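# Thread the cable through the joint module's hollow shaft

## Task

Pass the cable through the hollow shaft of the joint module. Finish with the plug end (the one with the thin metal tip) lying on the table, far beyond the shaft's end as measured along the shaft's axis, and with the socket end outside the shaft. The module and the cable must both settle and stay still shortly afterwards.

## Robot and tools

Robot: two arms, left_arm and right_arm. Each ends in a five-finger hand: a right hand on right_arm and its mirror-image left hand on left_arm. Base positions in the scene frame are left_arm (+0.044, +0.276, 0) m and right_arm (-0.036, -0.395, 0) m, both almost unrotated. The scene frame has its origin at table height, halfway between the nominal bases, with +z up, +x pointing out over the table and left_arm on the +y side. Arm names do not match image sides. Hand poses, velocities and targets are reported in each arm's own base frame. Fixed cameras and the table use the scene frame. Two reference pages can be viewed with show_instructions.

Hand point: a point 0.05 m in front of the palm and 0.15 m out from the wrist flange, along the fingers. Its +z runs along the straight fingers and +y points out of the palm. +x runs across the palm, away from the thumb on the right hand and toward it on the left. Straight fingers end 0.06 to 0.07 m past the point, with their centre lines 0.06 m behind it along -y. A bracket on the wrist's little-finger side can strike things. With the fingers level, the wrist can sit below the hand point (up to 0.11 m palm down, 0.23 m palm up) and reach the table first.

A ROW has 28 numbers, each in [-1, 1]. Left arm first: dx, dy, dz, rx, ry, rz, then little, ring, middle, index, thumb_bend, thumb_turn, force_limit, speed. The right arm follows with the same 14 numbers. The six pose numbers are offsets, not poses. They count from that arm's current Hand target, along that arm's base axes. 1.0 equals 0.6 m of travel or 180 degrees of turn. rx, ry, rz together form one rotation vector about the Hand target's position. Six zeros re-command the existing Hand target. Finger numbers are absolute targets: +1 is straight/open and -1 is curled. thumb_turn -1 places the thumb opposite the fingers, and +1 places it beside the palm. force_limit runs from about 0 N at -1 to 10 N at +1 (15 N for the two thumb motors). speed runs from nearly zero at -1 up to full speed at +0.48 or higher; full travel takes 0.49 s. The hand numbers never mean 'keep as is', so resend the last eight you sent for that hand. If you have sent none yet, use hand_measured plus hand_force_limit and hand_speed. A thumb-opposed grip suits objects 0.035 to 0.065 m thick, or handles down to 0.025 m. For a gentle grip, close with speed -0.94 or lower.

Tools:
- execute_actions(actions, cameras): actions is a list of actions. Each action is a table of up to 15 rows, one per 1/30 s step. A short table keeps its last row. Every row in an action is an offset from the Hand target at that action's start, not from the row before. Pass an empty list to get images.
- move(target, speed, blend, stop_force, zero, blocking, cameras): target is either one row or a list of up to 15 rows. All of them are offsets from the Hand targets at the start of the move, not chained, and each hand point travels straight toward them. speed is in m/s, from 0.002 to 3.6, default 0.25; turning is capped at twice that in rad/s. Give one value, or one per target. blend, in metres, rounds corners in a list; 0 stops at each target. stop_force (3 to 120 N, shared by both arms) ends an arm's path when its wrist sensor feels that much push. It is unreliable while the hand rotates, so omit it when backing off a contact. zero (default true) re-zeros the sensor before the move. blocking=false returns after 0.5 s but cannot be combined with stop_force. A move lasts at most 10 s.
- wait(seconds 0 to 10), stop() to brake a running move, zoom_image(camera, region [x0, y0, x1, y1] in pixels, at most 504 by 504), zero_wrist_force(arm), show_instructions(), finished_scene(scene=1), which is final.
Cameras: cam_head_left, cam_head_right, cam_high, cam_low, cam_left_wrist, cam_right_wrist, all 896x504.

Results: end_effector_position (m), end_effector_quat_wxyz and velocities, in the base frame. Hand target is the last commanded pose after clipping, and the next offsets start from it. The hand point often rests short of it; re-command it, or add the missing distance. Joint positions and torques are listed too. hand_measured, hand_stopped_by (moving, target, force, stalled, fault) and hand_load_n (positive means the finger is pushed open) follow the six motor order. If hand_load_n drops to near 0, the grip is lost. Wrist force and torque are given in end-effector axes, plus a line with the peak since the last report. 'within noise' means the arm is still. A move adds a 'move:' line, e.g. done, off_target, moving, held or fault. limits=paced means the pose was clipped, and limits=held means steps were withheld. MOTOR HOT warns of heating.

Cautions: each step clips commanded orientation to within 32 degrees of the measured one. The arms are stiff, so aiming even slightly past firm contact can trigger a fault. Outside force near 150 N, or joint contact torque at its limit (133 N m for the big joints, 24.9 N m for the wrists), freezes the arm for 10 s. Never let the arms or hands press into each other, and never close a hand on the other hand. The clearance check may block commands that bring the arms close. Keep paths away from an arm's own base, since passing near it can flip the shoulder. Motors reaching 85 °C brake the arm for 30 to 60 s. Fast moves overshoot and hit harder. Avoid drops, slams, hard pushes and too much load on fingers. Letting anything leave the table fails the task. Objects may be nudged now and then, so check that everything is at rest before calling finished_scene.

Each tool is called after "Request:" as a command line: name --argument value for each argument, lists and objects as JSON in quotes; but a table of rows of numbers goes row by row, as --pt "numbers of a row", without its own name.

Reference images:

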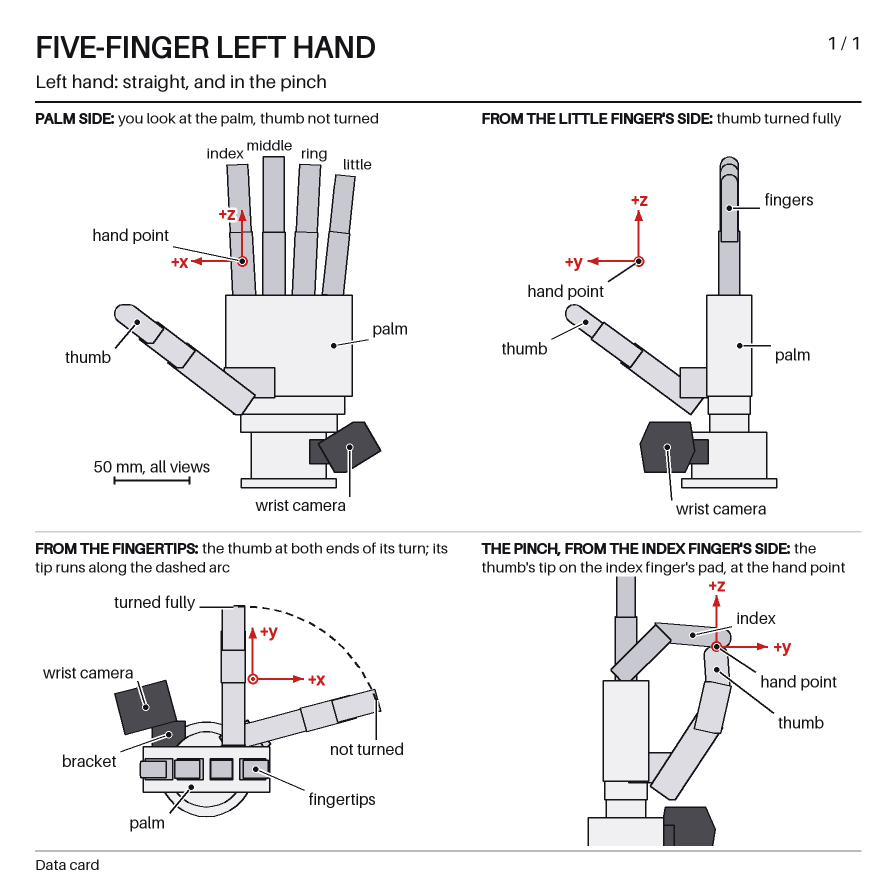

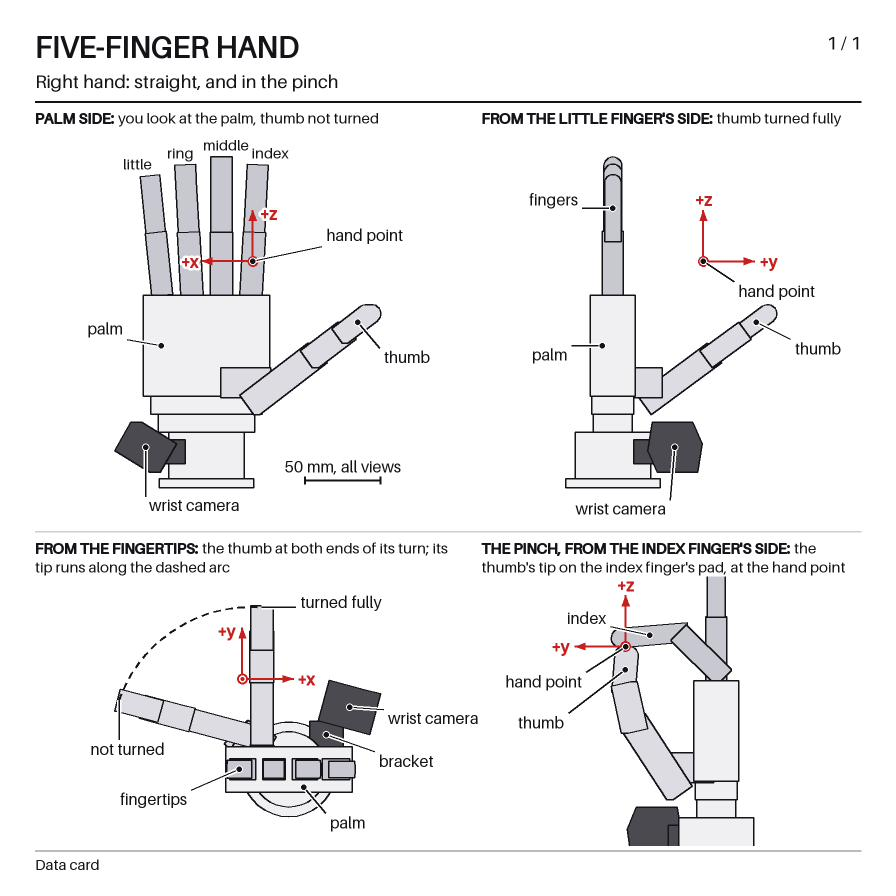

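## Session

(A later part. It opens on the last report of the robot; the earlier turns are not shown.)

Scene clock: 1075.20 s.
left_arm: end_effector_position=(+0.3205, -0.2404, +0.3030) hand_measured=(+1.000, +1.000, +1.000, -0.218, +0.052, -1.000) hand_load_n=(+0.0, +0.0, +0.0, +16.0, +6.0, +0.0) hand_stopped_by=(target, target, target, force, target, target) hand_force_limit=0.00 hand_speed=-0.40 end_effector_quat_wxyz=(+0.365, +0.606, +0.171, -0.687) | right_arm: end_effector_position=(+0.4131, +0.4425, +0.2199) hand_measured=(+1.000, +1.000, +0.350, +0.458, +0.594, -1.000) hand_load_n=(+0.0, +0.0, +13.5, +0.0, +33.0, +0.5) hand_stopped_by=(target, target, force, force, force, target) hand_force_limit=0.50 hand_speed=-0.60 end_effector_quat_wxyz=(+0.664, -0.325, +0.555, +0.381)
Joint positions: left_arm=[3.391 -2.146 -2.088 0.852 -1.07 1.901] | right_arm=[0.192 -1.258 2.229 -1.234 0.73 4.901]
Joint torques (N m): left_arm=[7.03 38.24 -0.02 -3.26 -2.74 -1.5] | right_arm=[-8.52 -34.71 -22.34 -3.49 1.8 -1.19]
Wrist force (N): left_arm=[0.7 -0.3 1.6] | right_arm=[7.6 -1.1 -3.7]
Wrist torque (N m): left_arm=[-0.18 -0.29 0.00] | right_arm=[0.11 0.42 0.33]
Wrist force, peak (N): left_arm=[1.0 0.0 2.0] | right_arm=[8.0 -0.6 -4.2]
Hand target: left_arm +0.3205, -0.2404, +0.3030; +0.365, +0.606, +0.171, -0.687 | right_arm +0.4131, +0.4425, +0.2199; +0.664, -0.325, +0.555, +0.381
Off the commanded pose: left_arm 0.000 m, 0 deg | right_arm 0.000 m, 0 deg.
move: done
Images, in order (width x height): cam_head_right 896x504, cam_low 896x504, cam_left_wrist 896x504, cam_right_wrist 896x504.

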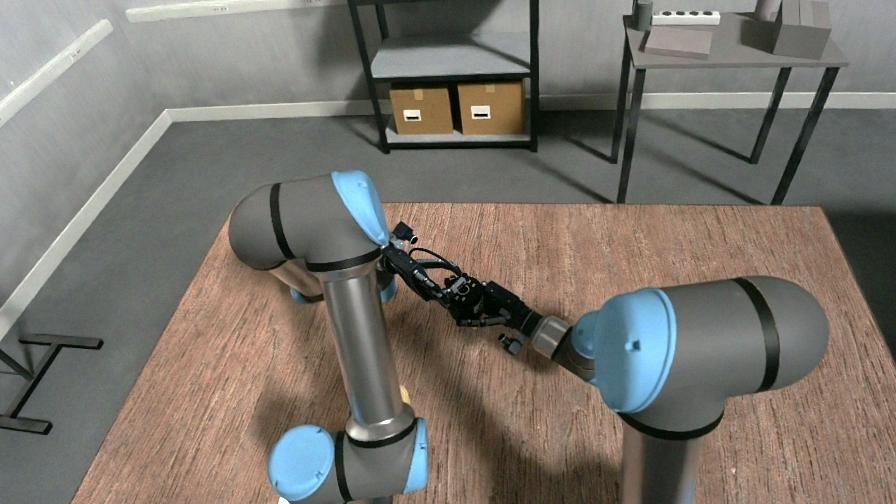

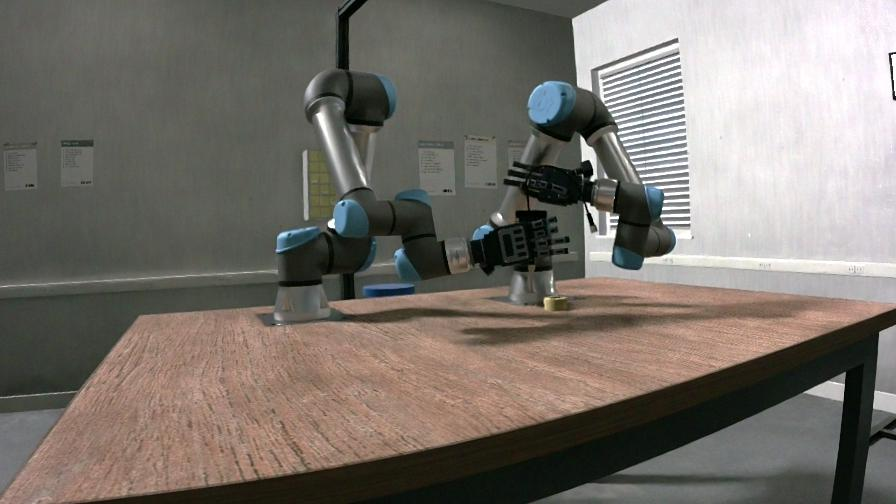

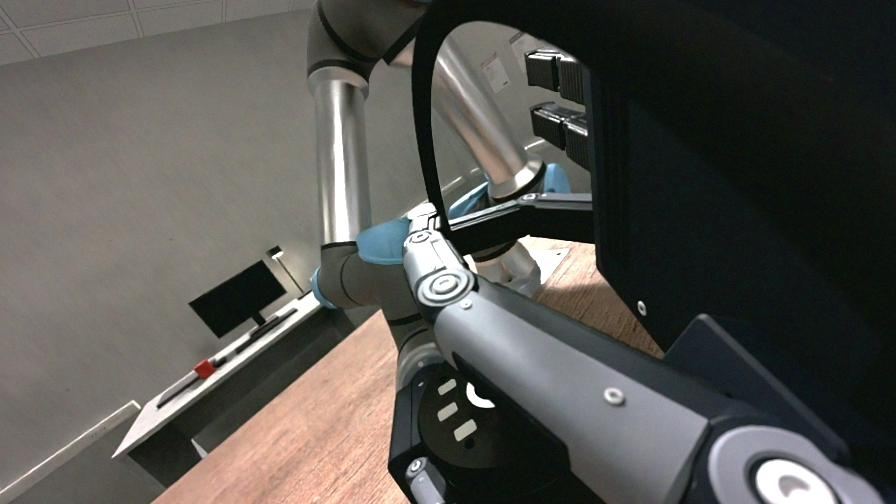

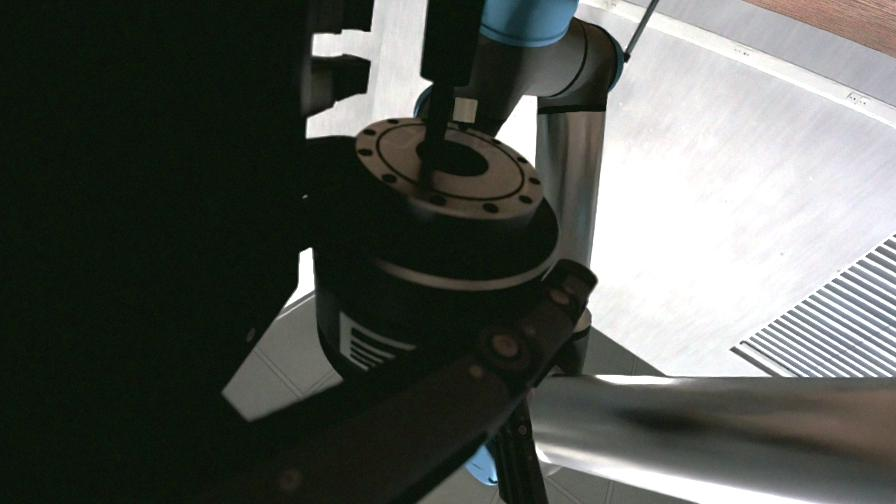

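Request:
move --pt "0.005 -0.004 -0.03 0 0 0 1 1 1 -0.7 0.05 -1 0 -0.4 0 0 0 0 0 0 1 1 -0.6 -0.55 -0.2 -1 0.5 -0.6" --pt "0.005 -0.004 -0.03 0 0 0 1 1 1 -0.7 0.05 -1 0 -0.4 0 0 0 0 0 0 1 -0.9 -0.6 -0.55 -0.2 -1 -0.5 -0.6" --speed 0.04 --cameras '["cam_low","cam_right_wrist","cam_head_right"]'

Request:
zoom_image --camera "cam_low" --region '[470, 130, 610, 310]'

Scene clock: 1120.43 s.
left_arm: end_effector_position=(+0.3235, -0.2428, +0.2850) hand_measured=(+1.000, +1.000, +1.000, -0.218, +0.052, -1.000) hand_load_n=(+0.0, +0.0, +0.0, +16.0, +6.0, +0.5) hand_stopped_by=(target, target, target, force, target, target) hand_force_limit=0.00 hand_speed=-0.40 end_effector_quat_wxyz=(+0.365, +0.606, +0.171, -0.687) | right_arm: end_effector_position=(+0.4131, +0.4425, +0.2199) hand_measured=(+1.000, +0.010, +0.350, +0.458, +0.594, -1.000) hand_load_n=(+0.0, +7.5, +11.5, +0.0, +34.0, +4.0) hand_stopped_by=(target, force, force, force, force, target) hand_force_limit=-0.50 hand_speed=-0.60 end_effector_quat_wxyz=(+0.664, -0.325, +0.555, +0.381)
Joint positions: left_arm=[3.384 -2.193 -2.079 0.89 -1.063 1.903] | right_arm=[0.192 -1.258 2.229 -1.234 0.73 4.901]
Joint torques (N m): left_arm=[7.85 39.36 -1.52 -3.06 -2.66 -1.34] | right_arm=[-8.07 -33.05 -24.77 -3.12 1.75 -1.04]
Wrist force (N): left_arm=[1.0 -0.2 2.1] | right_arm=[7.8 -0.9 -4.0]
Wrist torque (N m): left_arm=[-0.15 -0.30 0.05] | right_arm=[0.16 0.41 0.35]
Wrist force, peak (N): left_arm=[1.0 -0.5 2.2] | right_arm=[8.2 -0.6 -4.0]
Hand target: left_arm +0.3235, -0.2428, +0.2850; +0.365, +0.606, +0.171, -0.687 | right_arm +0.4131, +0.4425, +0.2199; +0.664, -0.325, +0.555, +0.381
Off the commanded pose: left_arm 0.000 m, 0 deg | right_arm 0.000 m, 0 deg.
move: done
Images, in order (width x height): cam_head_right 896x504, cam_low 896x504, cam_right_wrist 896x504.

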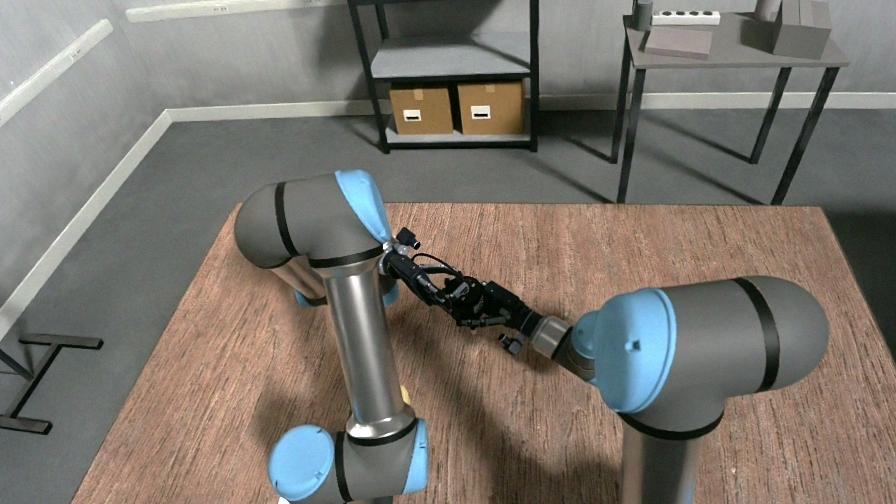

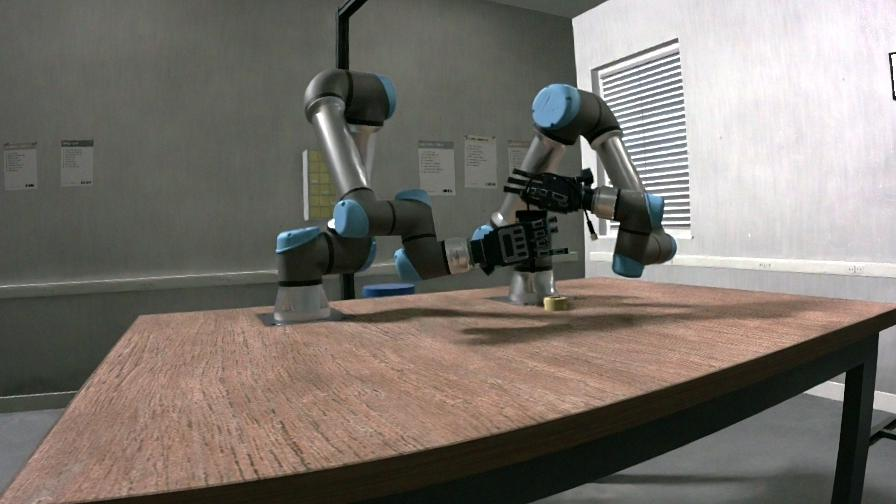

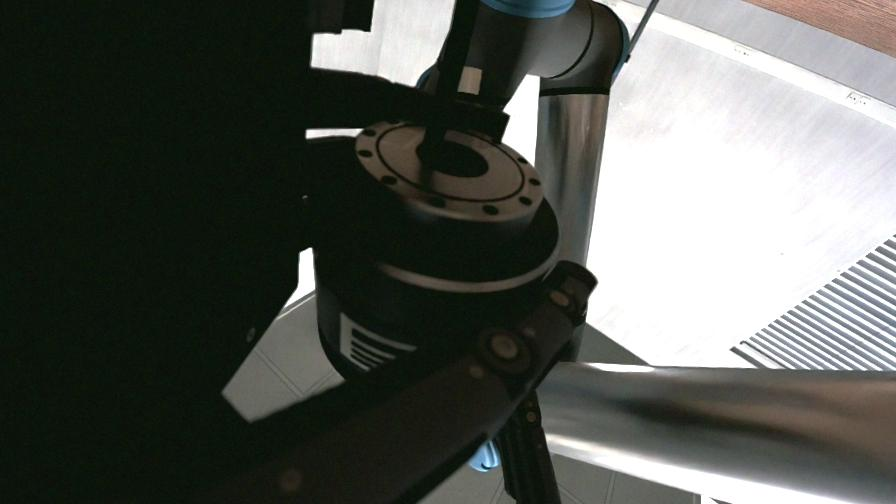

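Scaled by 2.800 from the camera's 896x504 image, which has a finer 1280x720 frame.

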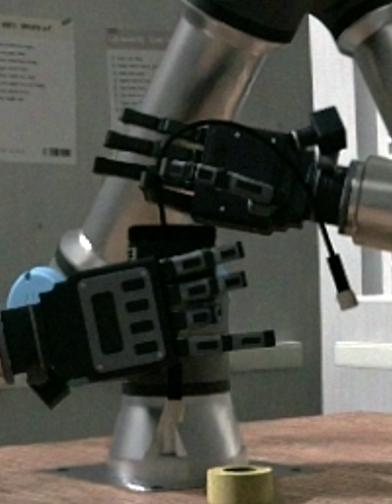

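Request:
zoom_image --camera "cam_right_wrist" --region '[290, 0, 590, 240]'

Scaled by 1.680 from the camera's 896x504 image, which has a finer 1280x720 frame.

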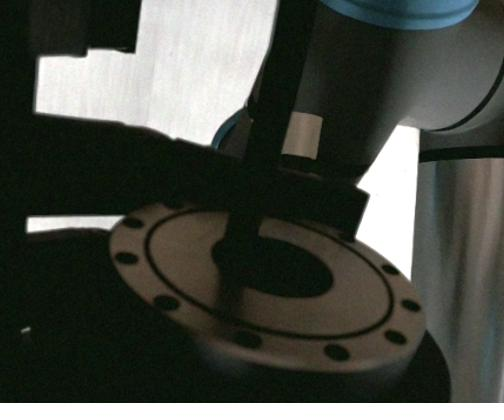

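Request:
move --target '[0,0,0,0,0,0,1,1,1,0.2,0.2,-1,0,-0.5,0,0,0,0,0,0,1,-0.9,-0.6,-0.55,-0.2,-1,-0.5,-0.6]' --speed 0.04 --cameras '["cam_low","cam_right_wrist","cam_head_right"]'

Request:
zoom_image --camera "cam_low" --region '[470, 130, 610, 310]'

Request:
zoom_image --camera "cam_head_right" --region '[380, 200, 520, 360]'

Scene clock: 1147.87 s.
left_arm: end_effector_position=(+0.3235, -0.2428, +0.2850) hand_measured=(+1.000, +1.000, +1.000, +0.200, +0.200, -1.000) hand_load_n=(+0.0, +0.0, +0.0, +0.0, +0.0, +0.5) hand_stopped_by=(target, target, target, target, target, target) hand_force_limit=0.00 hand_speed=-0.50 end_effector_quat_wxyz=(+0.365, +0.606, +0.171, -0.687) | right_arm: end_effector_position=(+0.4131, +0.4425, +0.2199) hand_measured=(+1.000, +0.010, +0.350, +0.458, +0.594, -1.000) hand_load_n=(+0.0, +8.0, +11.5, +0.0, +34.0, +4.0) hand_stopped_by=(target, force, force, force, force, target) hand_force_limit=-0.50 hand_speed=-0.60 end_effector_quat_wxyz=(+0.664, -0.325, +0.555, +0.381)
Joint positions: left_arm=[3.384 -2.193 -2.079 0.89 -1.063 1.903] | right_arm=[0.192 -1.258 2.229 -1.234 0.73 4.901]
Joint torques (N m): left_arm=[7.5 39.03 -1.74 -3.17 -2.29 -1.72] | right_arm=[-7.71 -34.43 -24.13 -3.28 1.88 -1.06]
Wrist force (N): left_arm=[1.2 -0.4 1.5] | right_arm=[7.4 -0.9 -3.8]
Wrist torque (N m): left_arm=[-0.15 -0.32 0.05] | right_arm=[0.14 0.40 0.35]
Wrist force, peak (N): left_arm=[1.0 -0.4 2.2] | right_arm=[7.9 -0.7 -4.0]
Hand target: left_arm +0.3235, -0.2428, +0.2850; +0.365, +0.606, +0.171, -0.687 | right_arm +0.4131, +0.4425, +0.2199; +0.664, -0.325, +0.555, +0.381
Off the commanded pose: left_arm 0.000 m, 0 deg | right_arm 0.000 m, 0 deg.
move: done
Images, in order (width x height): cam_head_right 896x504, cam_low 896x504, cam_right_wrist 896x504.

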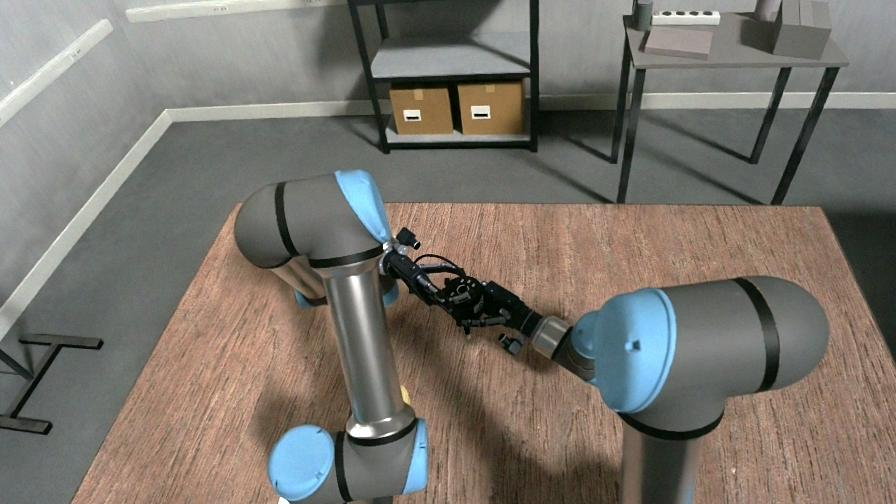

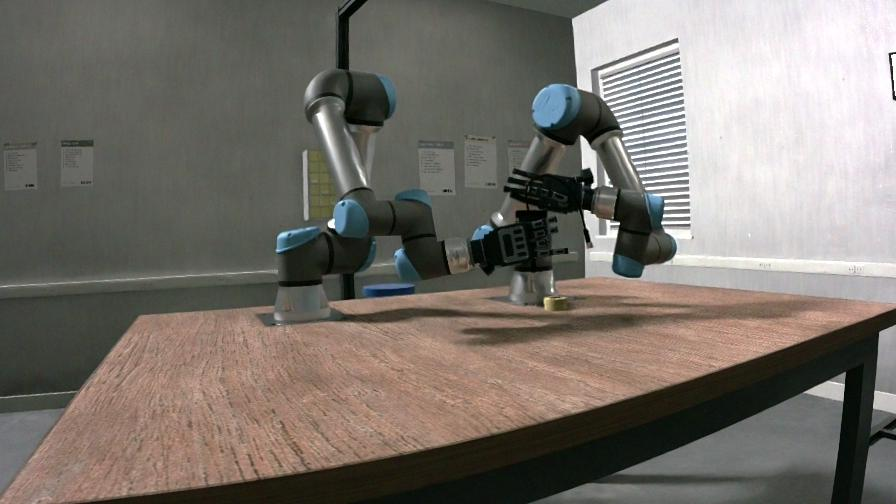

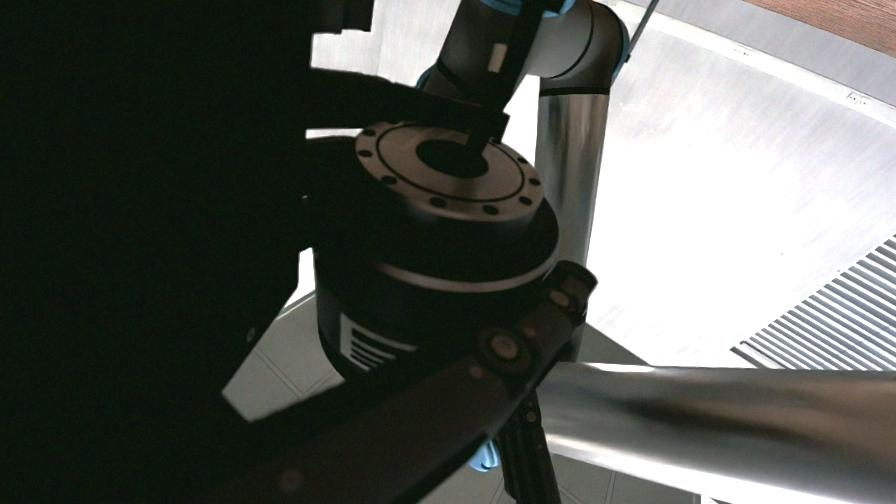

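Scaled by 2.800 from the camera's 896x504 image, which has a finer 1280x720 frame.

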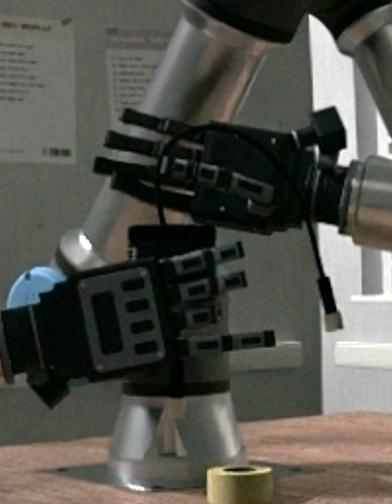

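Scaled by 3.150 from the camera's 896x504 image, which has a finer 1280x720 frame.

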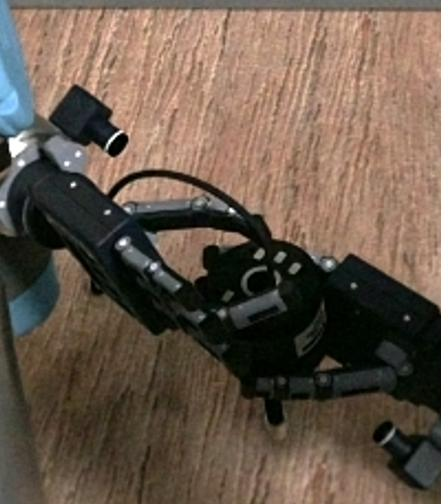

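Request:
wait --seconds 0.2 --cameras '["cam_left_wrist","cam_high"]'

Request:
zoom_image --camera "cam_left_wrist" --region '[340, 130, 600, 380]'

Scene clock: 1150.67 s.
left_arm: end_effector_position=(+0.3235, -0.2428, +0.2850) hand_measured=(+1.000, +1.000, +1.000, +0.200, +0.200, -1.000) hand_load_n=(+0.0, +0.0, +0.0, +0.0, +0.0, +0.5) hand_stopped_by=(target, target, target, target, target, target) hand_force_limit=0.00 hand_speed=-0.50 end_effector_quat_wxyz=(+0.365, +0.606, +0.171, -0.687) | right_arm: end_effector_position=(+0.4131, +0.4425, +0.2199) hand_measured=(+1.000, +0.010, +0.350, +0.458, +0.594, -1.000) hand_load_n=(+0.0, +8.0, +11.0, +0.0, +33.5, +4.0) hand_stopped_by=(target, force, force, force, force, target) hand_force_limit=-0.50 hand_speed=-0.60 end_effector_quat_wxyz=(+0.664, -0.325, +0.555, +0.381)
Joint positions: left_arm=[3.384 -2.193 -2.079 0.89 -1.063 1.903] | right_arm=[0.192 -1.258 2.229 -1.234 0.73 4.901]
Joint torques (N m): left_arm=[5.42 38.91 4.97 -2.81 -0.57 -1.58] | right_arm=[-7.98 -33.48 -23.42 -3.35 1.81 -1.18]
Wrist force (N): left_arm=[1.1 -0.5 1.4] | right_arm=[7.7 -0.6 -4.1]
Wrist torque (N m): left_arm=[-0.17 -0.33 0.05] | right_arm=[0.20 0.36 0.37]
Wrist force, peak (N): left_arm=[1.1 -0.4 1.9] | right_arm=[7.8 -0.8 -4.4]
Hand target: left_arm +0.3235, -0.2428, +0.2850; +0.365, +0.606, +0.171, -0.687 | right_arm +0.4131, +0.4425, +0.2199; +0.664, -0.325, +0.555, +0.381
Off the commanded pose: left_arm 0.000 m, 0 deg | right_arm 0.000 m, 0 deg.
wait: 0.20 s; at rest from the start
Images, in order (width x height): cam_high 896x504, cam_left_wrist 896x504.

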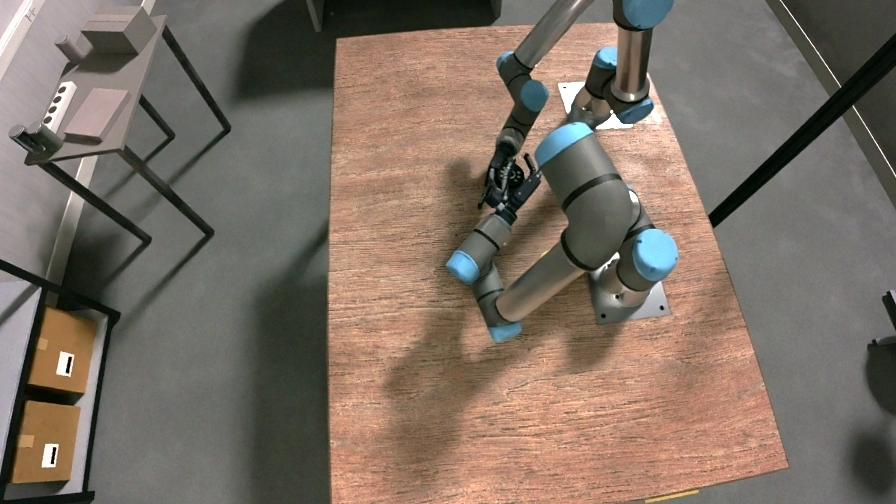

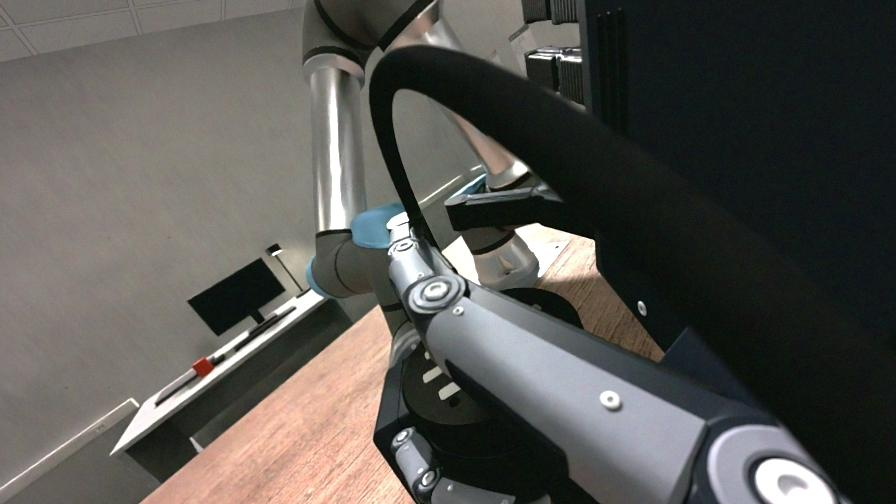

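Scaled by 1.938 from the camera's 896x504 image, which has a finer 1280x720 frame.

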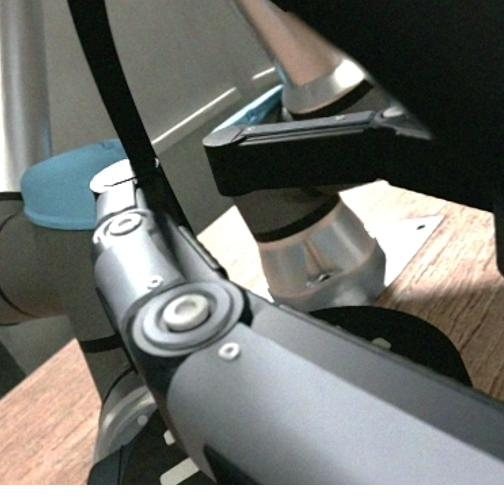

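Request:
move --pt "0 0 0.083 0 0 0 1 1 1 0.2 0.2 -1 0 -0.5 0 0 0 0 0 0 1 -0.9 -0.6 -0.55 -0.2 -1 -0.5 -0.6" --speed 0.06 --cameras '["cam_left_wrist","cam_low","cam_right_wrist","cam_head_right"]'

Request:
zoom_image --camera "cam_left_wrist" --region '[340, 130, 600, 380]'

Request:
zoom_image --camera "cam_low" --region '[470, 130, 610, 310]'

Scene clock: 1156.90 s.
left_arm: end_effector_position=(+0.3235, -0.2428, +0.3349) hand_measured=(+1.000, +1.000, +1.000, +0.200, +0.200, -1.000) hand_load_n=(+0.0, +0.0, +0.0, +0.0, +0.0, +0.5) hand_stopped_by=(target, target, target, target, target, target) hand_force_limit=0.00 hand_speed=-0.50 end_effector_quat_wxyz=(+0.365, +0.606, +0.171, -0.687) | right_arm: end_effector_position=(+0.4131, +0.4425, +0.2199) hand_measured=(+1.000, +0.010, +0.350, +0.458, +0.594, -1.000) hand_load_n=(+0.0, +8.0, +11.5, +0.0, +34.0, +4.0) hand_stopped_by=(target, force, force, force, force, target) hand_force_limit=-0.50 hand_speed=-0.60 end_effector_quat_wxyz=(+0.664, -0.325, +0.555, +0.381)
Joint positions: left_arm=[3.384 -2.076 -2.074 0.767 -1.063 1.903] | right_arm=[0.192 -1.258 2.229 -1.234 0.73 4.901]
Joint torques (N m): left_arm=[3.66 22.98 11.67 1.39 -0.08 -0.59] | right_arm=[-7.38 -34.09 -22.81 -3.11 1.65 -0.92]
Wrist force (N): left_arm=[0.9 -0.3 1.9] | right_arm=[7.6 -0.9 -3.7]
Wrist torque (N m): left_arm=[-0.21 -0.27 0.05] | right_arm=[0.15 0.40 0.35]
Wrist force, peak (N): left_arm=[1.7 -0.8 1.5] | right_arm=[7.7 -0.9 -4.5]
Hand target: left_arm +0.3235, -0.2428, +0.3348; +0.365, +0.606, +0.171, -0.687 | right_arm +0.4131, +0.4425, +0.2199; +0.664, -0.325, +0.555, +0.381
Off the commanded pose: left_arm 0.000 m, 0 deg | right_arm 0.000 m, 0 deg.
move: done
Images, in order (width x height): cam_head_right 896x504, cam_low 896x504, cam_left_wrist 896x504, cam_right_wrist 896x504.

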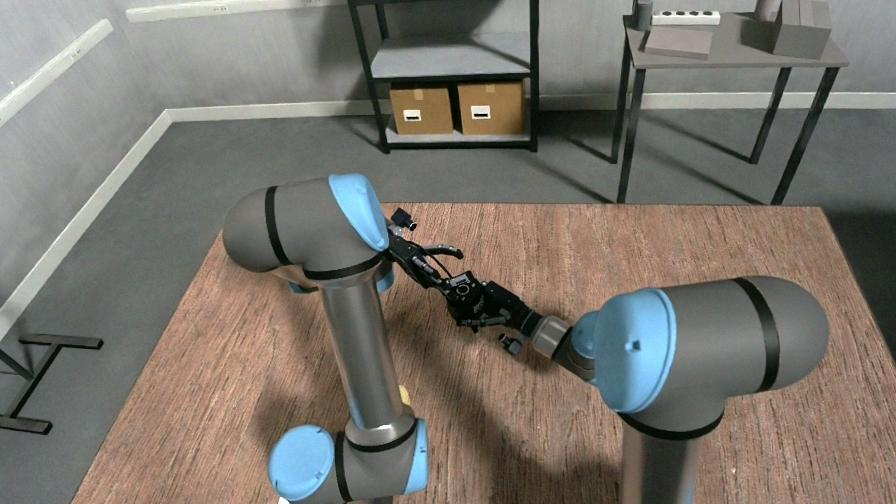

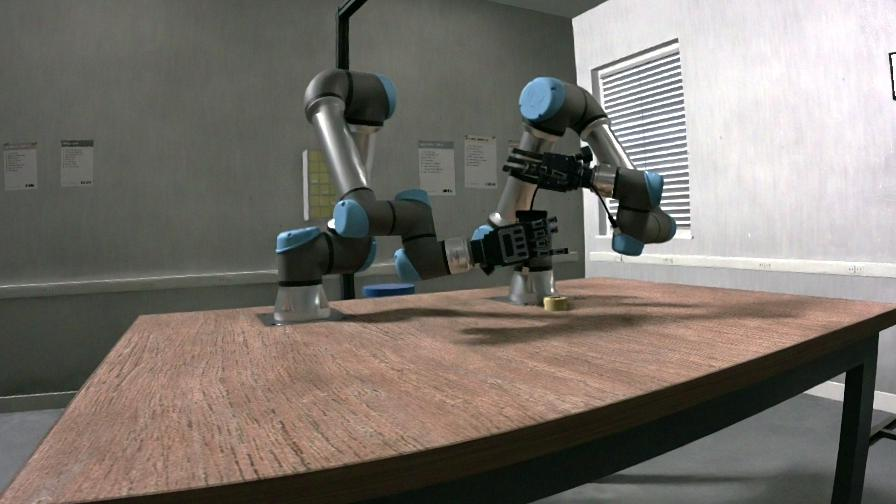

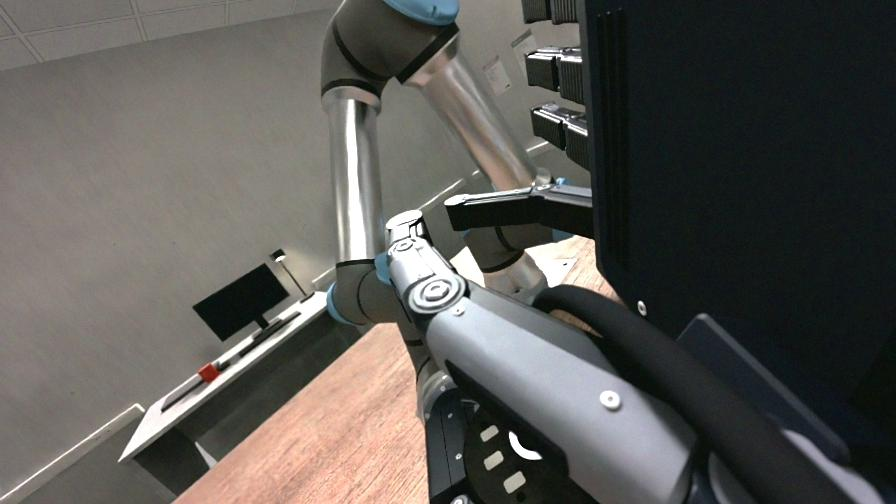

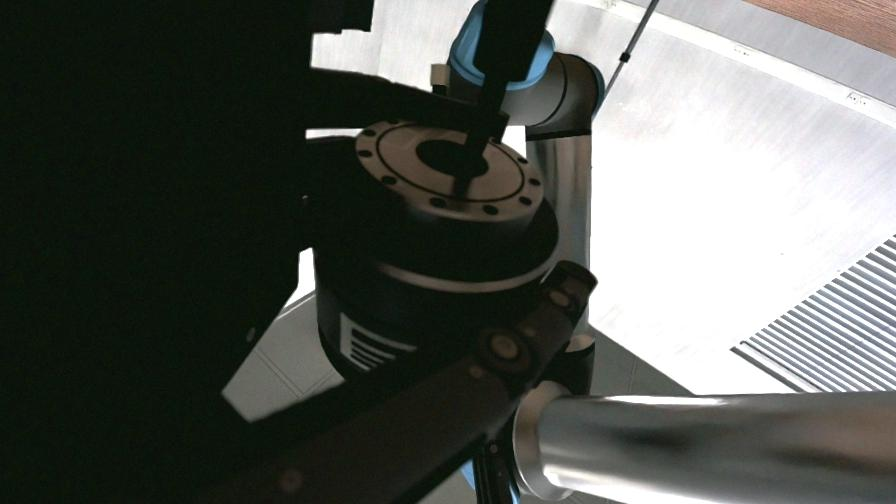

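Scaled by 1.938 from the camera's 896x504 image, which has a finer 1280x720 frame.

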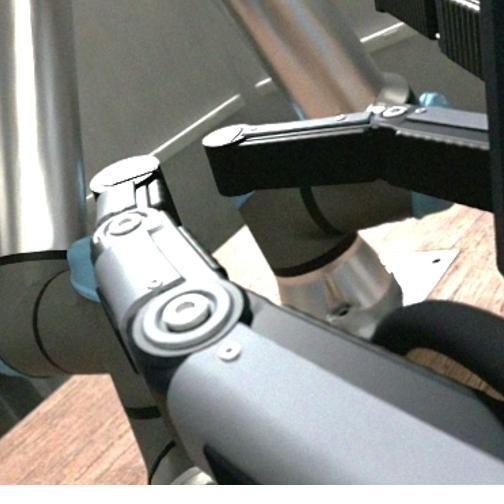

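Scaled by 2.800 from the camera's 896x504 image, which has a finer 1280x720 frame.

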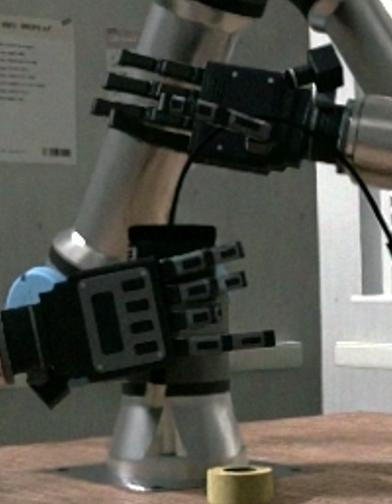

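Request:
move --pt "-0.13 0.124 0.0 0 0 0 1 1 1 0.2 0.2 -1 0 -0.5 0 0 0 0 0 0 1 -0.9 -0.6 -0.55 -0.2 -1 -0.5 -0.6" --speed 0.06 --cameras '["cam_left_wrist","cam_low","cam_right_wrist","cam_head_right","cam_high"]'

Request:
zoom_image --camera "cam_head_right" --region '[340, 180, 540, 380]'

Request:
zoom_image --camera "cam_low" --region '[450, 110, 650, 310]'

Scene clock: 1174.17 s.
left_arm: end_effector_position=(+0.2454, -0.1685, +0.3348) hand_measured=(+1.000, +1.000, +1.000, +0.200, +0.200, -1.000) hand_load_n=(+0.0, +0.0, +0.0, +0.0, +0.5, +1.0) hand_stopped_by=(target, target, target, target, target, target) hand_force_limit=0.00 hand_speed=-0.50 end_effector_quat_wxyz=(+0.364, +0.606, +0.171, -0.687) | right_arm: end_effector_position=(+0.4131, +0.4425, +0.2199) hand_measured=(+1.000, +0.010, +0.350, +0.458, +0.594, -1.000) hand_load_n=(+0.0, +6.5, +12.0, +0.0, +33.5, +4.0) hand_stopped_by=(target, force, force, force, force, target) hand_force_limit=-0.50 hand_speed=-0.60 end_effector_quat_wxyz=(+0.664, -0.325, +0.555, +0.381)
Joint positions: left_arm=[3.629 -1.969 -2.287 0.896 -1.301 1.843] | right_arm=[0.192 -1.258 2.229 -1.234 0.73 4.901]
Joint torques (N m): left_arm=[-8.44 17.38 17.61 -3.62 2.09 1.71] | right_arm=[-6.24 -32.96 -22.93 -3.07 1.47 -0.94]
Wrist force (N): left_arm=[2.5 2.1 2.4] | right_arm=[7.1 1.6 -2.3]
Wrist torque (N m): left_arm=[0.03 -0.38 0.15] | right_arm=[0.20 0.46 0.28]
Wrist force, peak (N): left_arm=[3.3 2.7 2.7] | right_arm=[8.1 -0.9 -4.0]
Hand target: left_arm +0.2455, -0.1684, +0.3348; +0.365, +0.606, +0.171, -0.687 | right_arm +0.4131, +0.4425, +0.2199; +0.664, -0.325, +0.555, +0.381
Off the commanded pose: left_arm 0.000 m, 0 deg | right_arm 0.000 m, 0 deg.
move: done
Images, in order (width x height): cam_head_right 896x504, cam_high 896x504, cam_low 896x504, cam_left_wrist 896x504, cam_right_wrist 896x504.

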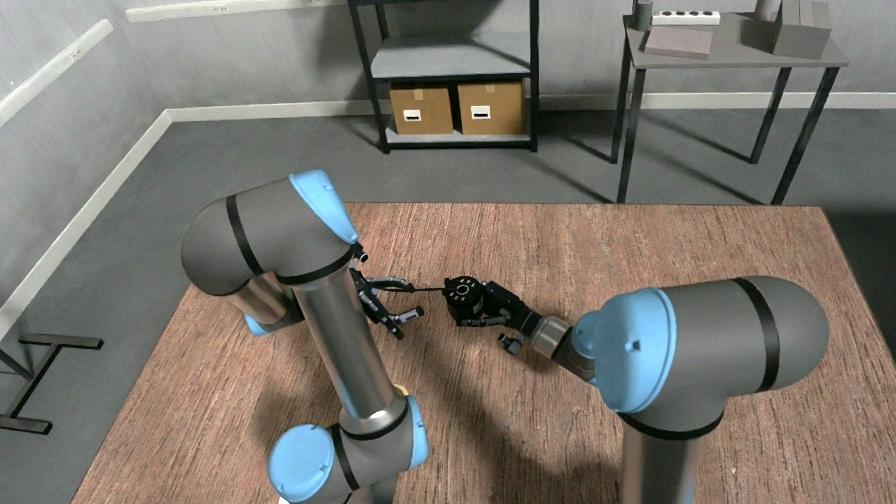

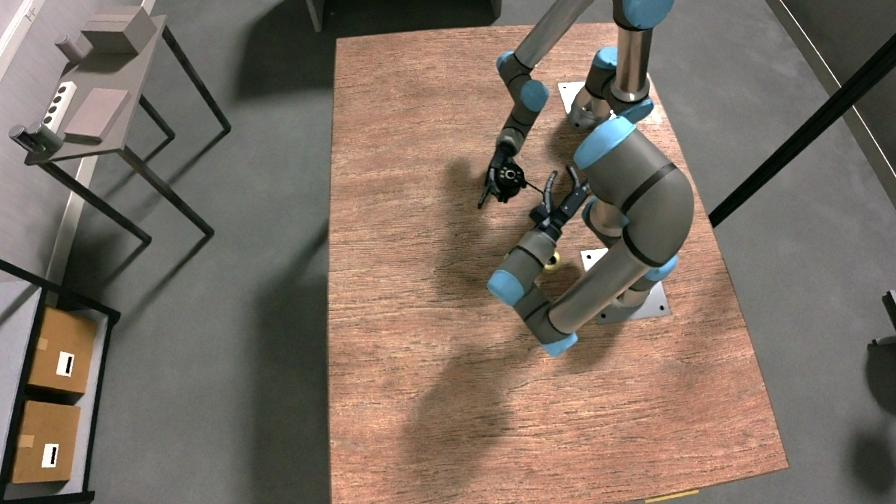

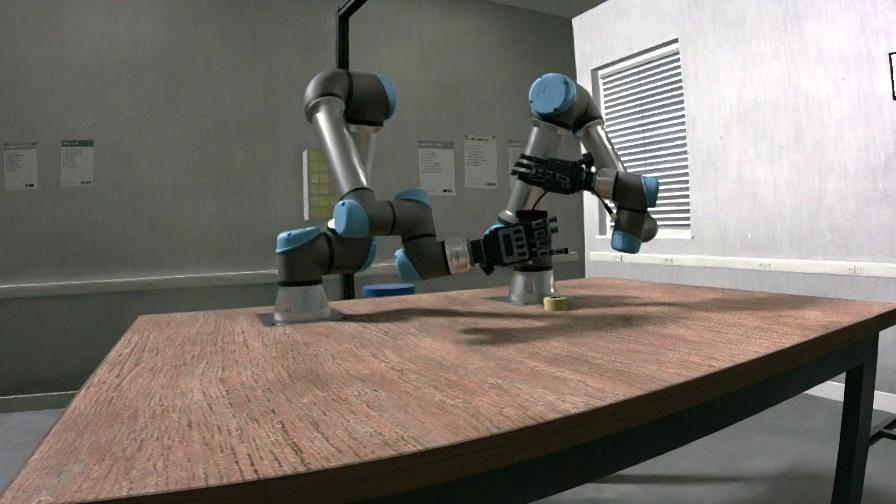

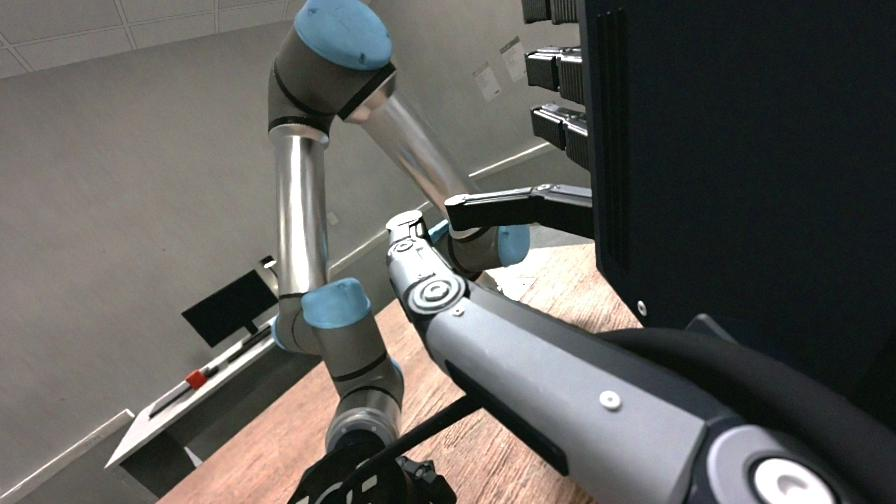

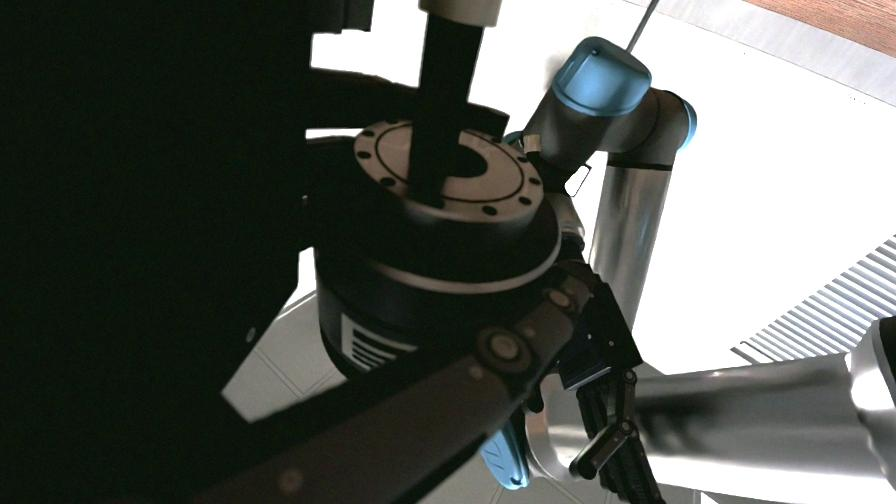

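Scaled by 2.520 from the camera's 896x504 image, which has a finer 1280x720 frame.

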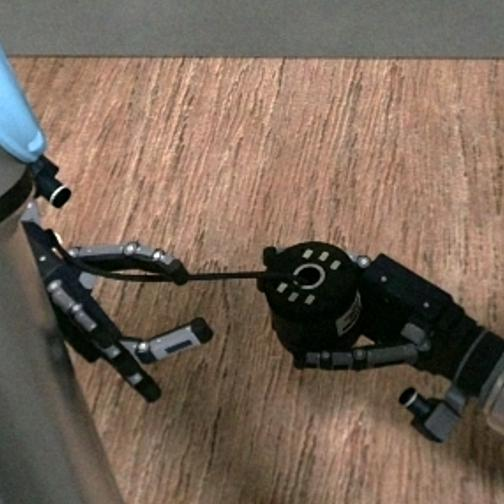

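Scaled by 2.520 from the camera's 896x504 image, which has a finer 1280x720 frame.

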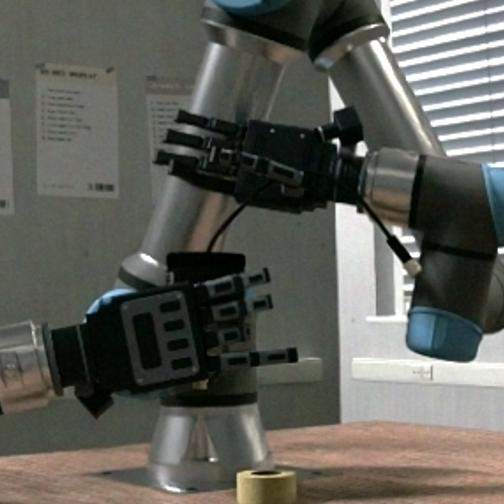

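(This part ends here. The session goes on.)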